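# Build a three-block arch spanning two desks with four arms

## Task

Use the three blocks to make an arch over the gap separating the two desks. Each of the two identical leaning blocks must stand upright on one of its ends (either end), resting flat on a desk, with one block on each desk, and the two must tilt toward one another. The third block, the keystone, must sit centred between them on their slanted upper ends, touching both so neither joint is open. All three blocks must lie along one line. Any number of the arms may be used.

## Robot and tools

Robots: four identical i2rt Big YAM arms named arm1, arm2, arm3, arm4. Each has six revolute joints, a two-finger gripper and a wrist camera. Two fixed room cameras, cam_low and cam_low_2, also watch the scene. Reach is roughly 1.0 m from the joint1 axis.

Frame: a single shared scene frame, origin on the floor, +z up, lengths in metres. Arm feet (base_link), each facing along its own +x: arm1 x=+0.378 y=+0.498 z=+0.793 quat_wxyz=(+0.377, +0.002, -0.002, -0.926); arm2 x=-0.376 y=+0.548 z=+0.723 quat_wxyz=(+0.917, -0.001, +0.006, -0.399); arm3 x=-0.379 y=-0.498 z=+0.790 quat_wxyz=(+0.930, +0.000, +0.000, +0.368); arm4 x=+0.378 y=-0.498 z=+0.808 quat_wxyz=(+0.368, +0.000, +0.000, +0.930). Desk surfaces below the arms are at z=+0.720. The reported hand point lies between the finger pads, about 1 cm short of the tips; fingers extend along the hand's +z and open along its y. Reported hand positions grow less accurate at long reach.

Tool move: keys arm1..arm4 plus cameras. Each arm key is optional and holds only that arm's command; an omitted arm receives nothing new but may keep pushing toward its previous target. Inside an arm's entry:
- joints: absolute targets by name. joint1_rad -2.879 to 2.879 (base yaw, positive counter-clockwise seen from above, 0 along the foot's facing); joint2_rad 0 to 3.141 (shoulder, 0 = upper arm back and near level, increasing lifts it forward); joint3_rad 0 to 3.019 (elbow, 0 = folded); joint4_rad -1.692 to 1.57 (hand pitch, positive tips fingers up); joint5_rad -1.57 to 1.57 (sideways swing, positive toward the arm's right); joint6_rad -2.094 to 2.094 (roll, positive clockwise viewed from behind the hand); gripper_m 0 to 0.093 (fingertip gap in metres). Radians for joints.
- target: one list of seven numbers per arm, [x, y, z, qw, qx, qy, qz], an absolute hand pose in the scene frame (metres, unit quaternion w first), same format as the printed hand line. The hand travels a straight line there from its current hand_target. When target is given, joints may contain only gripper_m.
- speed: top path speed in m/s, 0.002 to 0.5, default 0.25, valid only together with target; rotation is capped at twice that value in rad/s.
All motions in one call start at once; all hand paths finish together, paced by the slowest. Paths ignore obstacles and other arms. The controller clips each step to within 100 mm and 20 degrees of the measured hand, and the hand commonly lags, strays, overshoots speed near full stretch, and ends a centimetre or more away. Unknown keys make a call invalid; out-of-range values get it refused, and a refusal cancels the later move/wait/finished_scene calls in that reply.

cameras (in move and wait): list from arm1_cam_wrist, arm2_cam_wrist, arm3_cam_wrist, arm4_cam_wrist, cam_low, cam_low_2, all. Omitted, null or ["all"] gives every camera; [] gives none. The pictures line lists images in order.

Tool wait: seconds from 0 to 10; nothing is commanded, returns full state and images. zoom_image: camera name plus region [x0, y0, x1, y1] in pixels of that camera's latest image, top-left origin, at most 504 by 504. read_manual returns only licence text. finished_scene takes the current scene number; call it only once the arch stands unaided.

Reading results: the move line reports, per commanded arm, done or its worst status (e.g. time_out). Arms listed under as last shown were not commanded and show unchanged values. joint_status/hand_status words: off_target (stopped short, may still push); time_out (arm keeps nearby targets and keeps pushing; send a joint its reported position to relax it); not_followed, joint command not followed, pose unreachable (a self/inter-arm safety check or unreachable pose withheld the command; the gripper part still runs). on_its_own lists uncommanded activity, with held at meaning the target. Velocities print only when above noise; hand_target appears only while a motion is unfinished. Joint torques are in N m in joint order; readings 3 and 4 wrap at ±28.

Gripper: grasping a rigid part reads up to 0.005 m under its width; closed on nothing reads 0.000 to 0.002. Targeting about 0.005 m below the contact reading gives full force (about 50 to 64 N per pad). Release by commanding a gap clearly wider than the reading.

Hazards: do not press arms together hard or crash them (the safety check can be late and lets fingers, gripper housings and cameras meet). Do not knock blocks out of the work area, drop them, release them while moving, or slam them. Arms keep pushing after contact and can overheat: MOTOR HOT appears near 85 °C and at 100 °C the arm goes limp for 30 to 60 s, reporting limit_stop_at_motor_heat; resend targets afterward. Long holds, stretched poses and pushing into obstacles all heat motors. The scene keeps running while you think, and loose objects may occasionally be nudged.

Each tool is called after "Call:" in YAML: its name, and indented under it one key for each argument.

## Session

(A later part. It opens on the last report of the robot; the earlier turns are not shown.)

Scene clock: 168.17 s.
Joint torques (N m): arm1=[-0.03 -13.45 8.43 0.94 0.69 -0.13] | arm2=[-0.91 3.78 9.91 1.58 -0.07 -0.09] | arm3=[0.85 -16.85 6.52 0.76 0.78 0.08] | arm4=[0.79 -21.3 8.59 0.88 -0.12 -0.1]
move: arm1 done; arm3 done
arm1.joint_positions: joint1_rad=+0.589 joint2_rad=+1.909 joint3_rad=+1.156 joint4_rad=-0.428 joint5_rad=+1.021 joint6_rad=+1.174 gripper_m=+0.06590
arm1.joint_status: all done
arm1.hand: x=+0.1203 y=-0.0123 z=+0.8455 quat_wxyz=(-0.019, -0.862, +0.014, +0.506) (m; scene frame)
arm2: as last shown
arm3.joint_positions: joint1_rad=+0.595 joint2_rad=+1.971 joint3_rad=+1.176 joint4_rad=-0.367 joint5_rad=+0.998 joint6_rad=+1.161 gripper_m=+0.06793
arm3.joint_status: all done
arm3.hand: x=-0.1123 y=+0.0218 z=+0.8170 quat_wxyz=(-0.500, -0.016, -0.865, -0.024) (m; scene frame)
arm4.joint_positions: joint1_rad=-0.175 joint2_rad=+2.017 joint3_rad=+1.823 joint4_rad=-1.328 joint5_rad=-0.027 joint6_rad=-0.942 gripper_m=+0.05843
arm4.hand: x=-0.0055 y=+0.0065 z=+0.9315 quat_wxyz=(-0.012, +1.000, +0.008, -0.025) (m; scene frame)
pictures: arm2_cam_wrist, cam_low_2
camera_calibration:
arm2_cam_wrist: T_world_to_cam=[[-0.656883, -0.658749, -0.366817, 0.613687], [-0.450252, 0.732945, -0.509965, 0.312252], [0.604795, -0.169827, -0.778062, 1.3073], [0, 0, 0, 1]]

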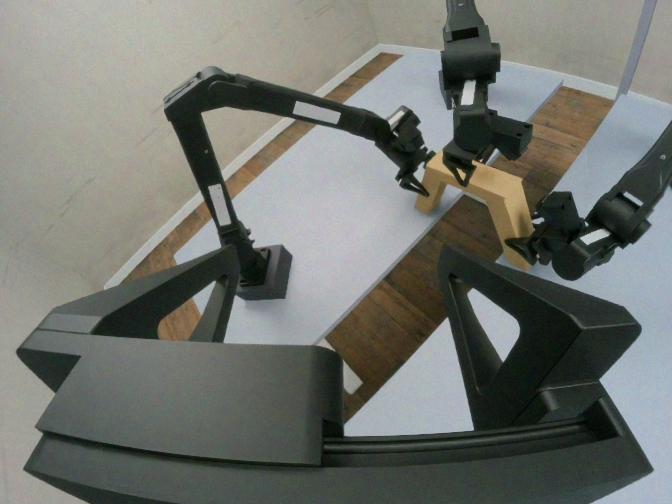

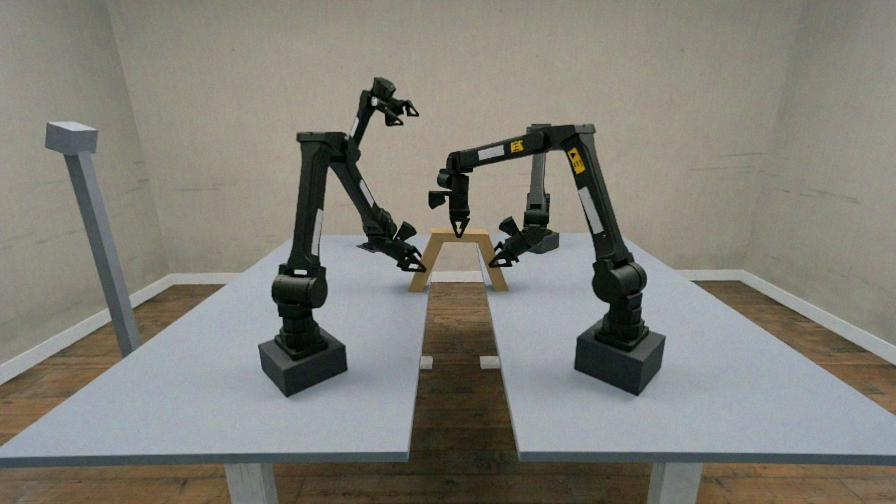

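Call:
move:
  arm4: {"joints":{"gripper_m":0.07}}
  cameras: ["cam_low_2","arm2_cam_wrist"]

Call:
zoom_image:
  camera: "cam_low_2"
  region: [400, 200, 520, 310]

Call:
zoom_image:
  camera: "arm2_cam_wrist"
  region: [400, 130, 570, 280]

Scene clock: 169.63 s.
Joint torques (N m): arm1=[-0.09 -13.39 8.4 0.94 0.69 -0.13] | arm2=[-0.97 3.72 9.92 1.54 -0.09 -0.08] | arm3=[0.79 -16.44 6.52 0.69 0.77 0.07] | arm4=[0.85 -21.3 8.87 0.92 -0.12 -0.1]
move: arm4 done
arm1, arm3: as last shown
arm1.joint_positions: joint1_rad=+0.589 joint2_rad=+1.909 joint3_rad=+1.156 joint4_rad=-0.428 joint5_rad=+1.021 joint6_rad=+1.174 gripper_m=+0.06591
arm2.joint_positions: joint1_rad=-0.068 joint2_rad=+0.615 joint3_rad=+1.398 joint4_rad=-1.168 joint5_rad=-0.283 joint6_rad=+0.288 gripper_m=+0.09396
arm2.hand: x=-0.1788 y=+0.3871 z=+1.3047 quat_wxyz=(-0.558, -0.390, -0.730, +0.053) (m; scene frame)
arm3.joint_positions: joint1_rad=+0.595 joint2_rad=+1.971 joint3_rad=+1.176 joint4_rad=-0.367 joint5_rad=+0.998 joint6_rad=+1.161 gripper_m=+0.06794
arm4.joint_positions: joint1_rad=-0.176 joint2_rad=+2.017 joint3_rad=+1.819 joint4_rad=-1.328 joint5_rad=-0.024 joint6_rad=-0.942 gripper_m=+0.06985
arm4.joint_status: all done
arm4.hand: x=-0.0038 y=+0.0062 z=+0.9300 quat_wxyz=(-0.011, +1.000, +0.007, -0.023) (m; scene frame)
pictures: arm2_cam_wrist, cam_low_2
camera_calibration:
arm2_cam_wrist: T_world_to_cam=[[-0.656883, -0.658749, -0.366817, 0.613687], [-0.450252, 0.732945, -0.509965, 0.312252], [0.604795, -0.169827, -0.778062, 1.3073], [0, 0, 0, 1]]

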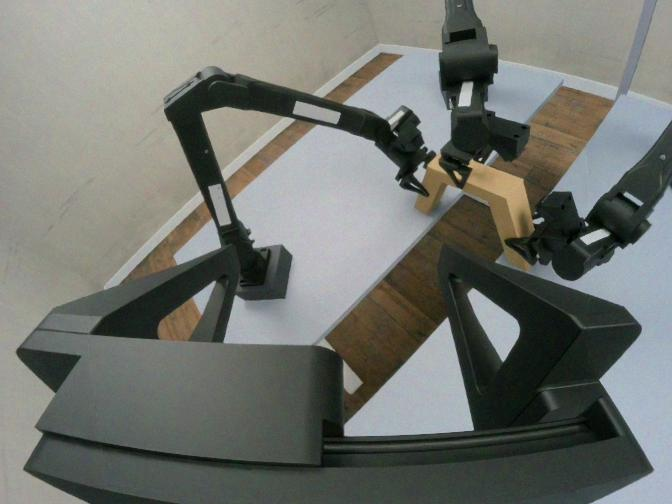

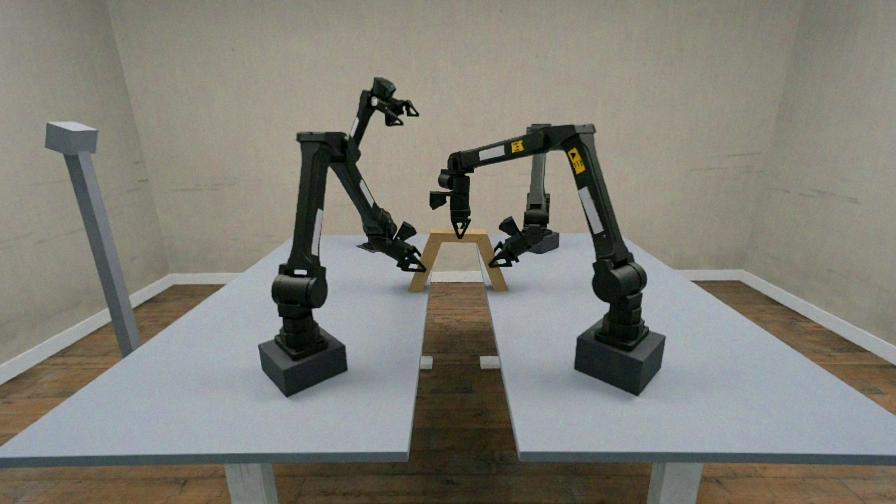

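Scaled by 4.200 from the camera's 896x504 image, which has a finer 1280x720 frame.

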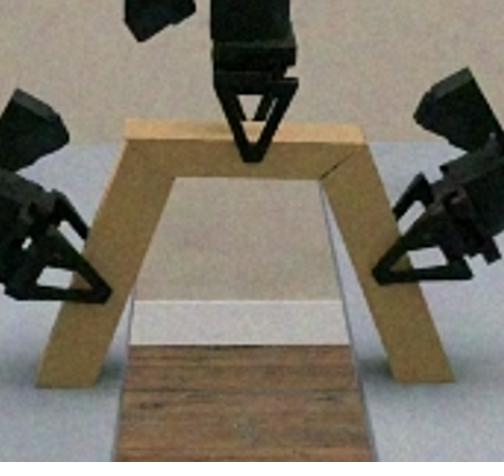

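Scaled by 2.965 from the camera's 672x504 image, which has a finer 960x720 frame.

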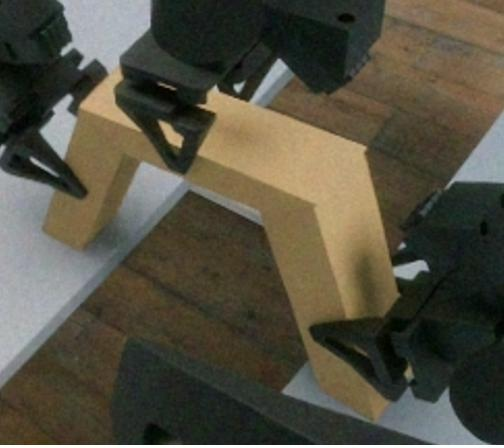

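Call:
move:
  arm1: {"joints":{"gripper_m":0.088}}
  arm3: {"joints":{"gripper_m":0.088}}
  arm4: {"joints":{"gripper_m":0.088}}
  cameras: ["cam_low_2","arm2_cam_wrist"]

Call:
zoom_image:
  camera: "cam_low_2"
  region: [420, 215, 520, 305]

Call:
zoom_image:
  camera: "arm2_cam_wrist"
  region: [400, 130, 570, 280]

Scene clock: 171.07 s.
Joint torques (N m): arm1=[0.03 -13.51 8.36 0.94 0.7 -0.12] | arm2=[-1.08 3.55 9.99 1.63 -0.08 -0.08] | arm3=[0.73 -16.5 6.53 0.7 0.77 0.06] | arm4=[0.91 -21.19 8.85 0.91 -0.12 -0.1]
move: arm1 done; arm3 done; arm4 done
arm1.joint_positions: joint1_rad=+0.589 joint2_rad=+1.909 joint3_rad=+1.156 joint4_rad=-0.428 joint5_rad=+1.021 joint6_rad=+1.174 gripper_m=+0.08779
arm1.joint_status: all done
arm1.hand: x=+0.1203 y=-0.0123 z=+0.8455 quat_wxyz=(-0.019, -0.862, +0.014, +0.506) (m; scene frame)
arm2: as last shown
arm3.joint_positions: joint1_rad=+0.595 joint2_rad=+1.971 joint3_rad=+1.176 joint4_rad=-0.367 joint5_rad=+0.998 joint6_rad=+1.161 gripper_m=+0.08783
arm3.joint_status: all done
arm3.hand: x=-0.1123 y=+0.0218 z=+0.8170 quat_wxyz=(-0.500, -0.016, -0.865, -0.024) (m; scene frame)
arm4.joint_positions: joint1_rad=-0.176 joint2_rad=+2.017 joint3_rad=+1.819 joint4_rad=-1.328 joint5_rad=-0.024 joint6_rad=-0.942 gripper_m=+0.08781
arm4.joint_status: all done
arm4.hand: x=-0.0038 y=+0.0062 z=+0.9300 quat_wxyz=(-0.011, +1.000, +0.007, -0.023) (m; scene frame)
pictures: arm2_cam_wrist, cam_low_2
camera_calibration:
arm2_cam_wrist: T_world_to_cam=[[-0.656883, -0.658749, -0.366817, 0.613687], [-0.450252, 0.732945, -0.509965, 0.312252], [0.604795, -0.169827, -0.778062, 1.3073], [0, 0, 0, 1]]

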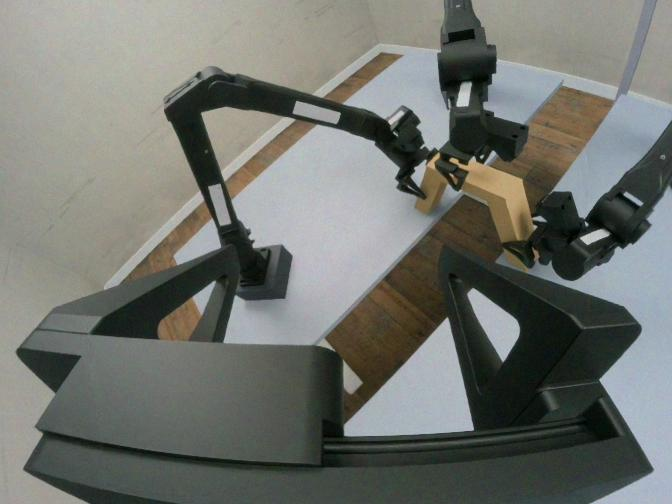

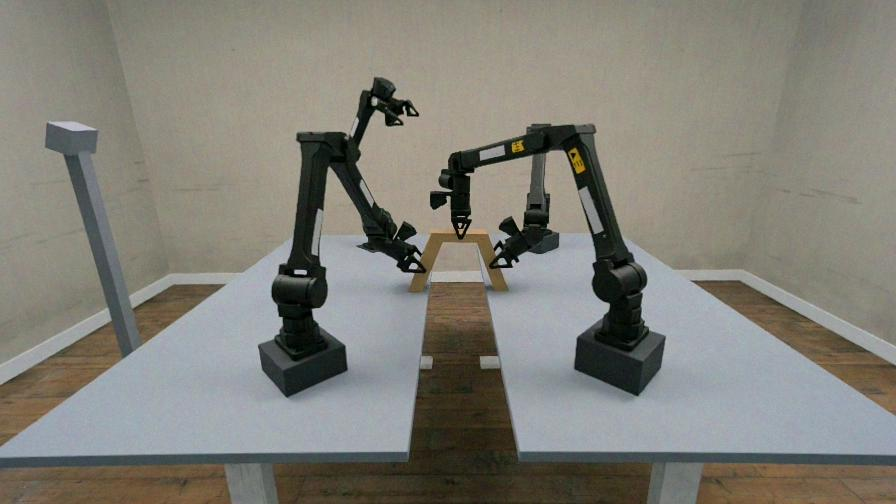

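Scaled by 5.040 from the camera's 896x504 image, which has a finer 1280x720 frame.

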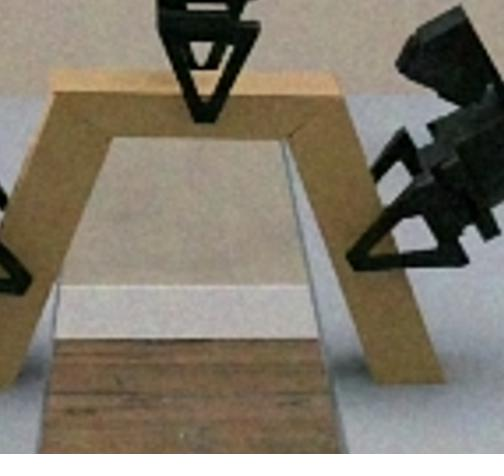

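Scaled by 2.965 from the camera's 672x504 image, which has a finer 960x720 frame.

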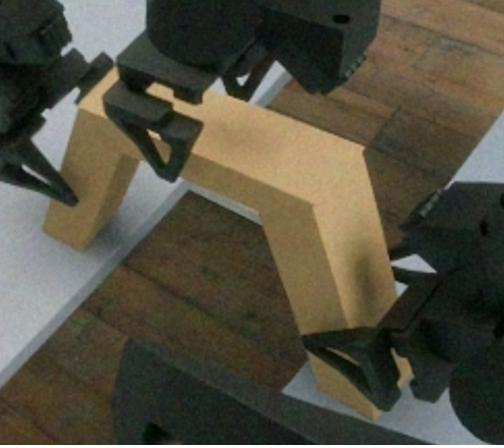

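Call:
move:
  arm4: {"target":[-0.002,0.008,1.07,0.011,-0.9996,-0.006,0.023],"speed":0.08}
  cameras: ["cam_low_2","arm2_cam_wrist"]

Call:
zoom_image:
  camera: "arm2_cam_wrist"
  region: [400, 130, 570, 280]

Scene clock: 174.63 s.
Joint torques (N m): arm1=[-0.03 -13.39 8.42 0.94 0.7 -0.13] | arm2=[-1.2 3.66 9.95 1.51 -0.1 -0.08] | arm3=[0.62 -16.67 6.45 0.65 0.79 0.1] | arm4=[1.49 -21.01 12.53 -0.23 -0.1 -0.03]
move: arm4 off_target
arm1, arm2, arm3: as last shown
arm1.joint_positions: joint1_rad=+0.589 joint2_rad=+1.909 joint3_rad=+1.156 joint4_rad=-0.428 joint5_rad=+1.021 joint6_rad=+1.174 gripper_m=+0.08788
arm3.joint_positions: joint1_rad=+0.595 joint2_rad=+1.971 joint3_rad=+1.176 joint4_rad=-0.367 joint5_rad=+0.998 joint6_rad=+1.161 gripper_m=+0.08792
arm4.joint_positions: joint1_rad=-0.176 joint2_rad=+2.010 joint3_rad=+2.116 joint4_rad=-1.676 joint5_rad=-0.024 joint6_rad=-0.942 gripper_m=+0.08788
arm4.hand: x=+0.0009 y=+0.0000 z=+1.0467 quat_wxyz=(+0.007, +1.000, +0.007, -0.010) (m; scene frame)
arm4.hand_target: x=-0.0013 y=+0.0070 z=+1.0698 quat_wxyz=(-0.011, +1.000, +0.006, -0.023) (m; scene frame)
arm4.hand_status: off_target (0.025 m and 2.6 deg from the pose sent, 0.140 m and 0.1 deg at the start)
pictures: arm2_cam_wrist, cam_low_2
camera_calibration:
arm2_cam_wrist: T_world_to_cam=[[-0.656883, -0.658749, -0.366817, 0.613687], [-0.450252, 0.732945, -0.509965, 0.312252], [0.604795, -0.169827, -0.778062, 1.3073], [0, 0, 0, 1]]

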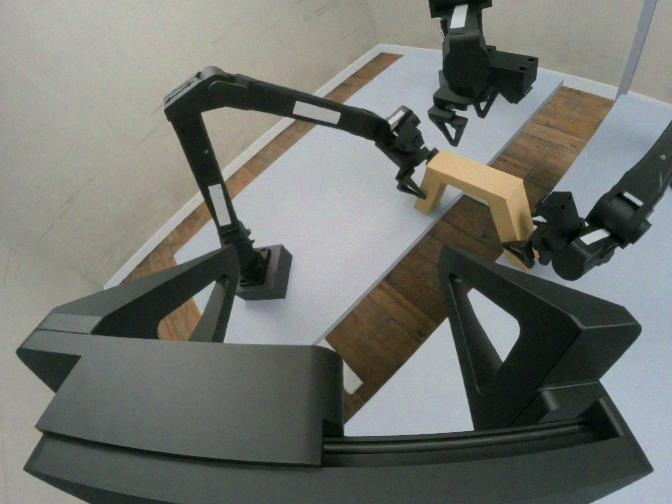

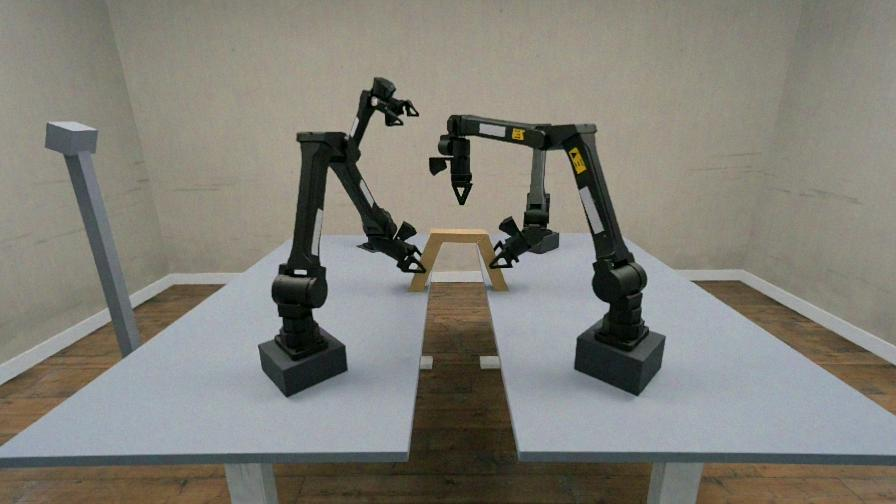

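Scaled by 2.965 from the camera's 672x504 image, which has a finer 960x720 frame.

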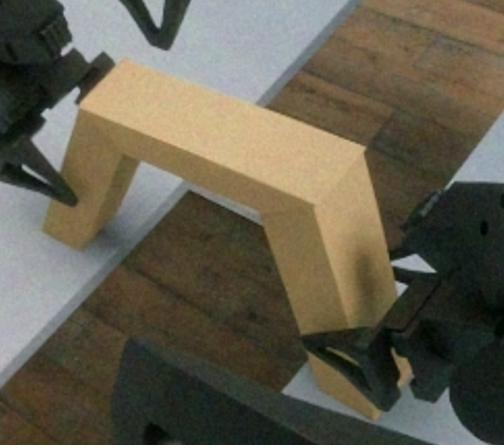

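Call:
move:
  arm1: {"target":[0.258,-0.011,0.928,-0.022,-0.860,0.014,0.510],"speed":0.06}
  arm3: {"target":[-0.249,0.021,0.905,0.505,0.0175,0.863,0.030],"speed":0.06}
  cameras: ["cam_low_2","arm2_cam_wrist","cam_low"]

Call:
zoom_image:
  camera: "cam_low_2"
  region: [400, 200, 520, 310]

Call:
zoom_image:
  camera: "arm2_cam_wrist"
  region: [400, 130, 570, 280]

Call:
zoom_image:
  camera: "cam_low"
  region: [410, 190, 510, 300]

Scene clock: 180.27 s.
Joint torques (N m): arm1=[1.03 -14.27 13.6 -0.61 0.74 0.04] | arm2=[-0.97 3.6 10.02 1.44 -0.09 -0.11] | arm3=[2.14 -15.74 10.45 -0.62 0.85 0.31] | arm4=[1.44 -21.01 12.56 -0.2 -0.11 -0.03]
Motor temperatures (°C): arm1=[26 26 28 23 24 20 21] | arm2=[26 22 36 22 22 24 22] | arm3=[29 27 29 20 23 19 23] | arm4=[26 29 38 19 21 20 26]
move: arm1 off_target; arm3 off_target
arm1.joint_positions: joint1_rad=+0.850 joint2_rad=+1.840 joint3_rad=+1.233 joint4_rad=-1.103 joint5_rad=+1.069 joint6_rad=+1.695 gripper_m=+0.08788
arm1.hand: x=+0.2522 y=+0.0105 z=+0.8984 quat_wxyz=(+0.014, -0.861, -0.004, +0.509) (m; scene frame)
arm1.hand_target: x=+0.2581 y=-0.0099 z=+0.9284 quat_wxyz=(-0.023, -0.860, +0.014, +0.510) (m; scene frame)
arm1.hand_status: off_target (0.037 m and 4.6 deg from the pose sent, 0.161 m and 0.7 deg at the start)
arm2, arm4: as last shown
arm3.joint_positions: joint1_rad=+0.847 joint2_rad=+1.862 joint3_rad=+1.233 joint4_rad=-1.006 joint5_rad=+1.056 joint6_rad=+1.637 gripper_m=+0.08792
arm3.hand: x=-0.2429 y=+0.0005 z=+0.8810 quat_wxyz=(-0.504, +0.000, -0.864, +0.003) (m; scene frame)
arm3.hand_target: x=-0.2489 y=+0.0193 z=+0.9055 quat_wxyz=(-0.505, -0.015, -0.863, -0.028) (m; scene frame)
arm3.hand_status: off_target (0.032 m and 4.3 deg from the pose sent, 0.163 m and 0.9 deg at the start)
arm4.hand: x=+0.0008 y=+0.0001 z=+1.0469 quat_wxyz=(+0.007, +1.000, +0.007, -0.010) (m; scene frame)
pictures: arm2_cam_wrist, cam_low, cam_low_2
camera_calibration:
arm2_cam_wrist: T_world_to_cam=[[-0.656883, -0.658749, -0.366817, 0.613687], [-0.450252, 0.732945, -0.509965, 0.312252], [0.604795, -0.169827, -0.778062, 1.3073], [0, 0, 0, 1]]

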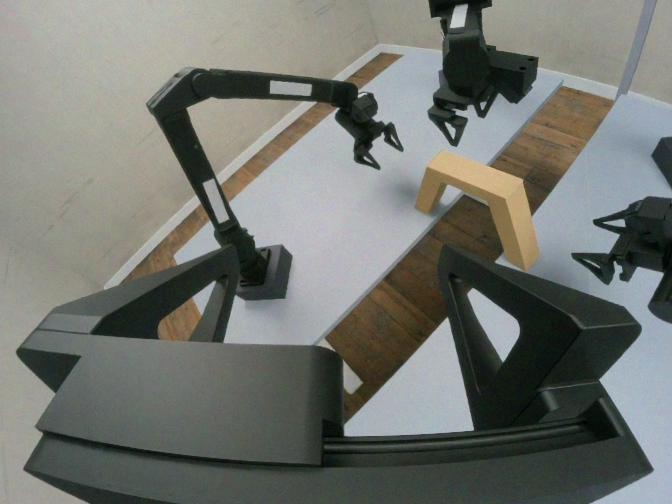

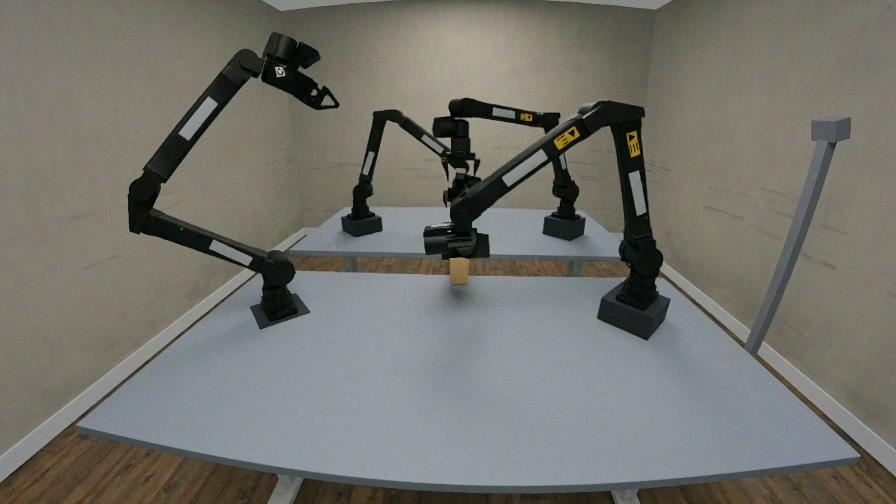

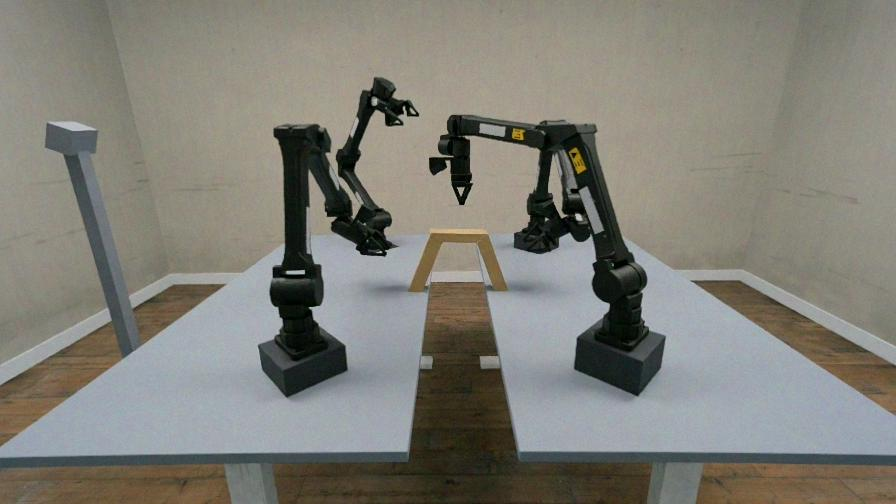

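Scaled by 4.200 from the camera's 896x504 image, which has a finer 1280x720 frame.

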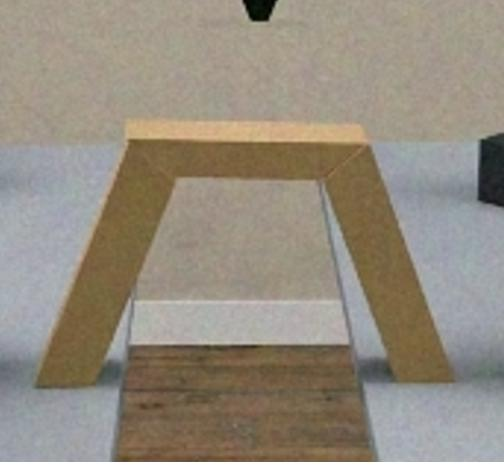

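Scaled by 2.965 from the camera's 672x504 image, which has a finer 960x720 frame.

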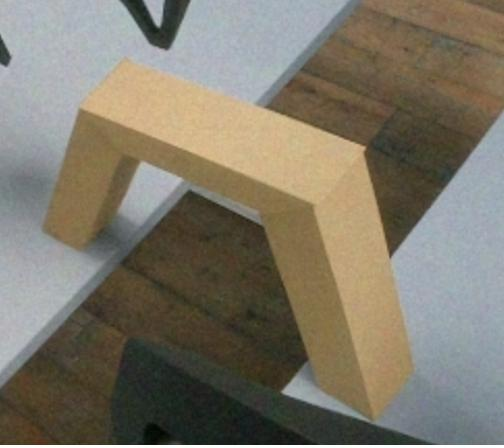

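Scaled by 4.582 from the camera's 896x504 image, which has a finer 1280x720 frame.

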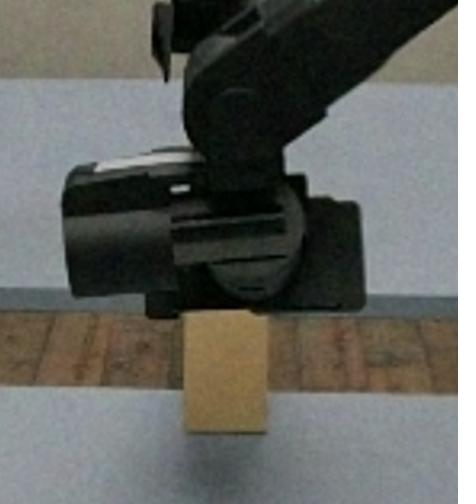

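Call:
finished_scene:
  scene: 2

The scene is finished: the task was done.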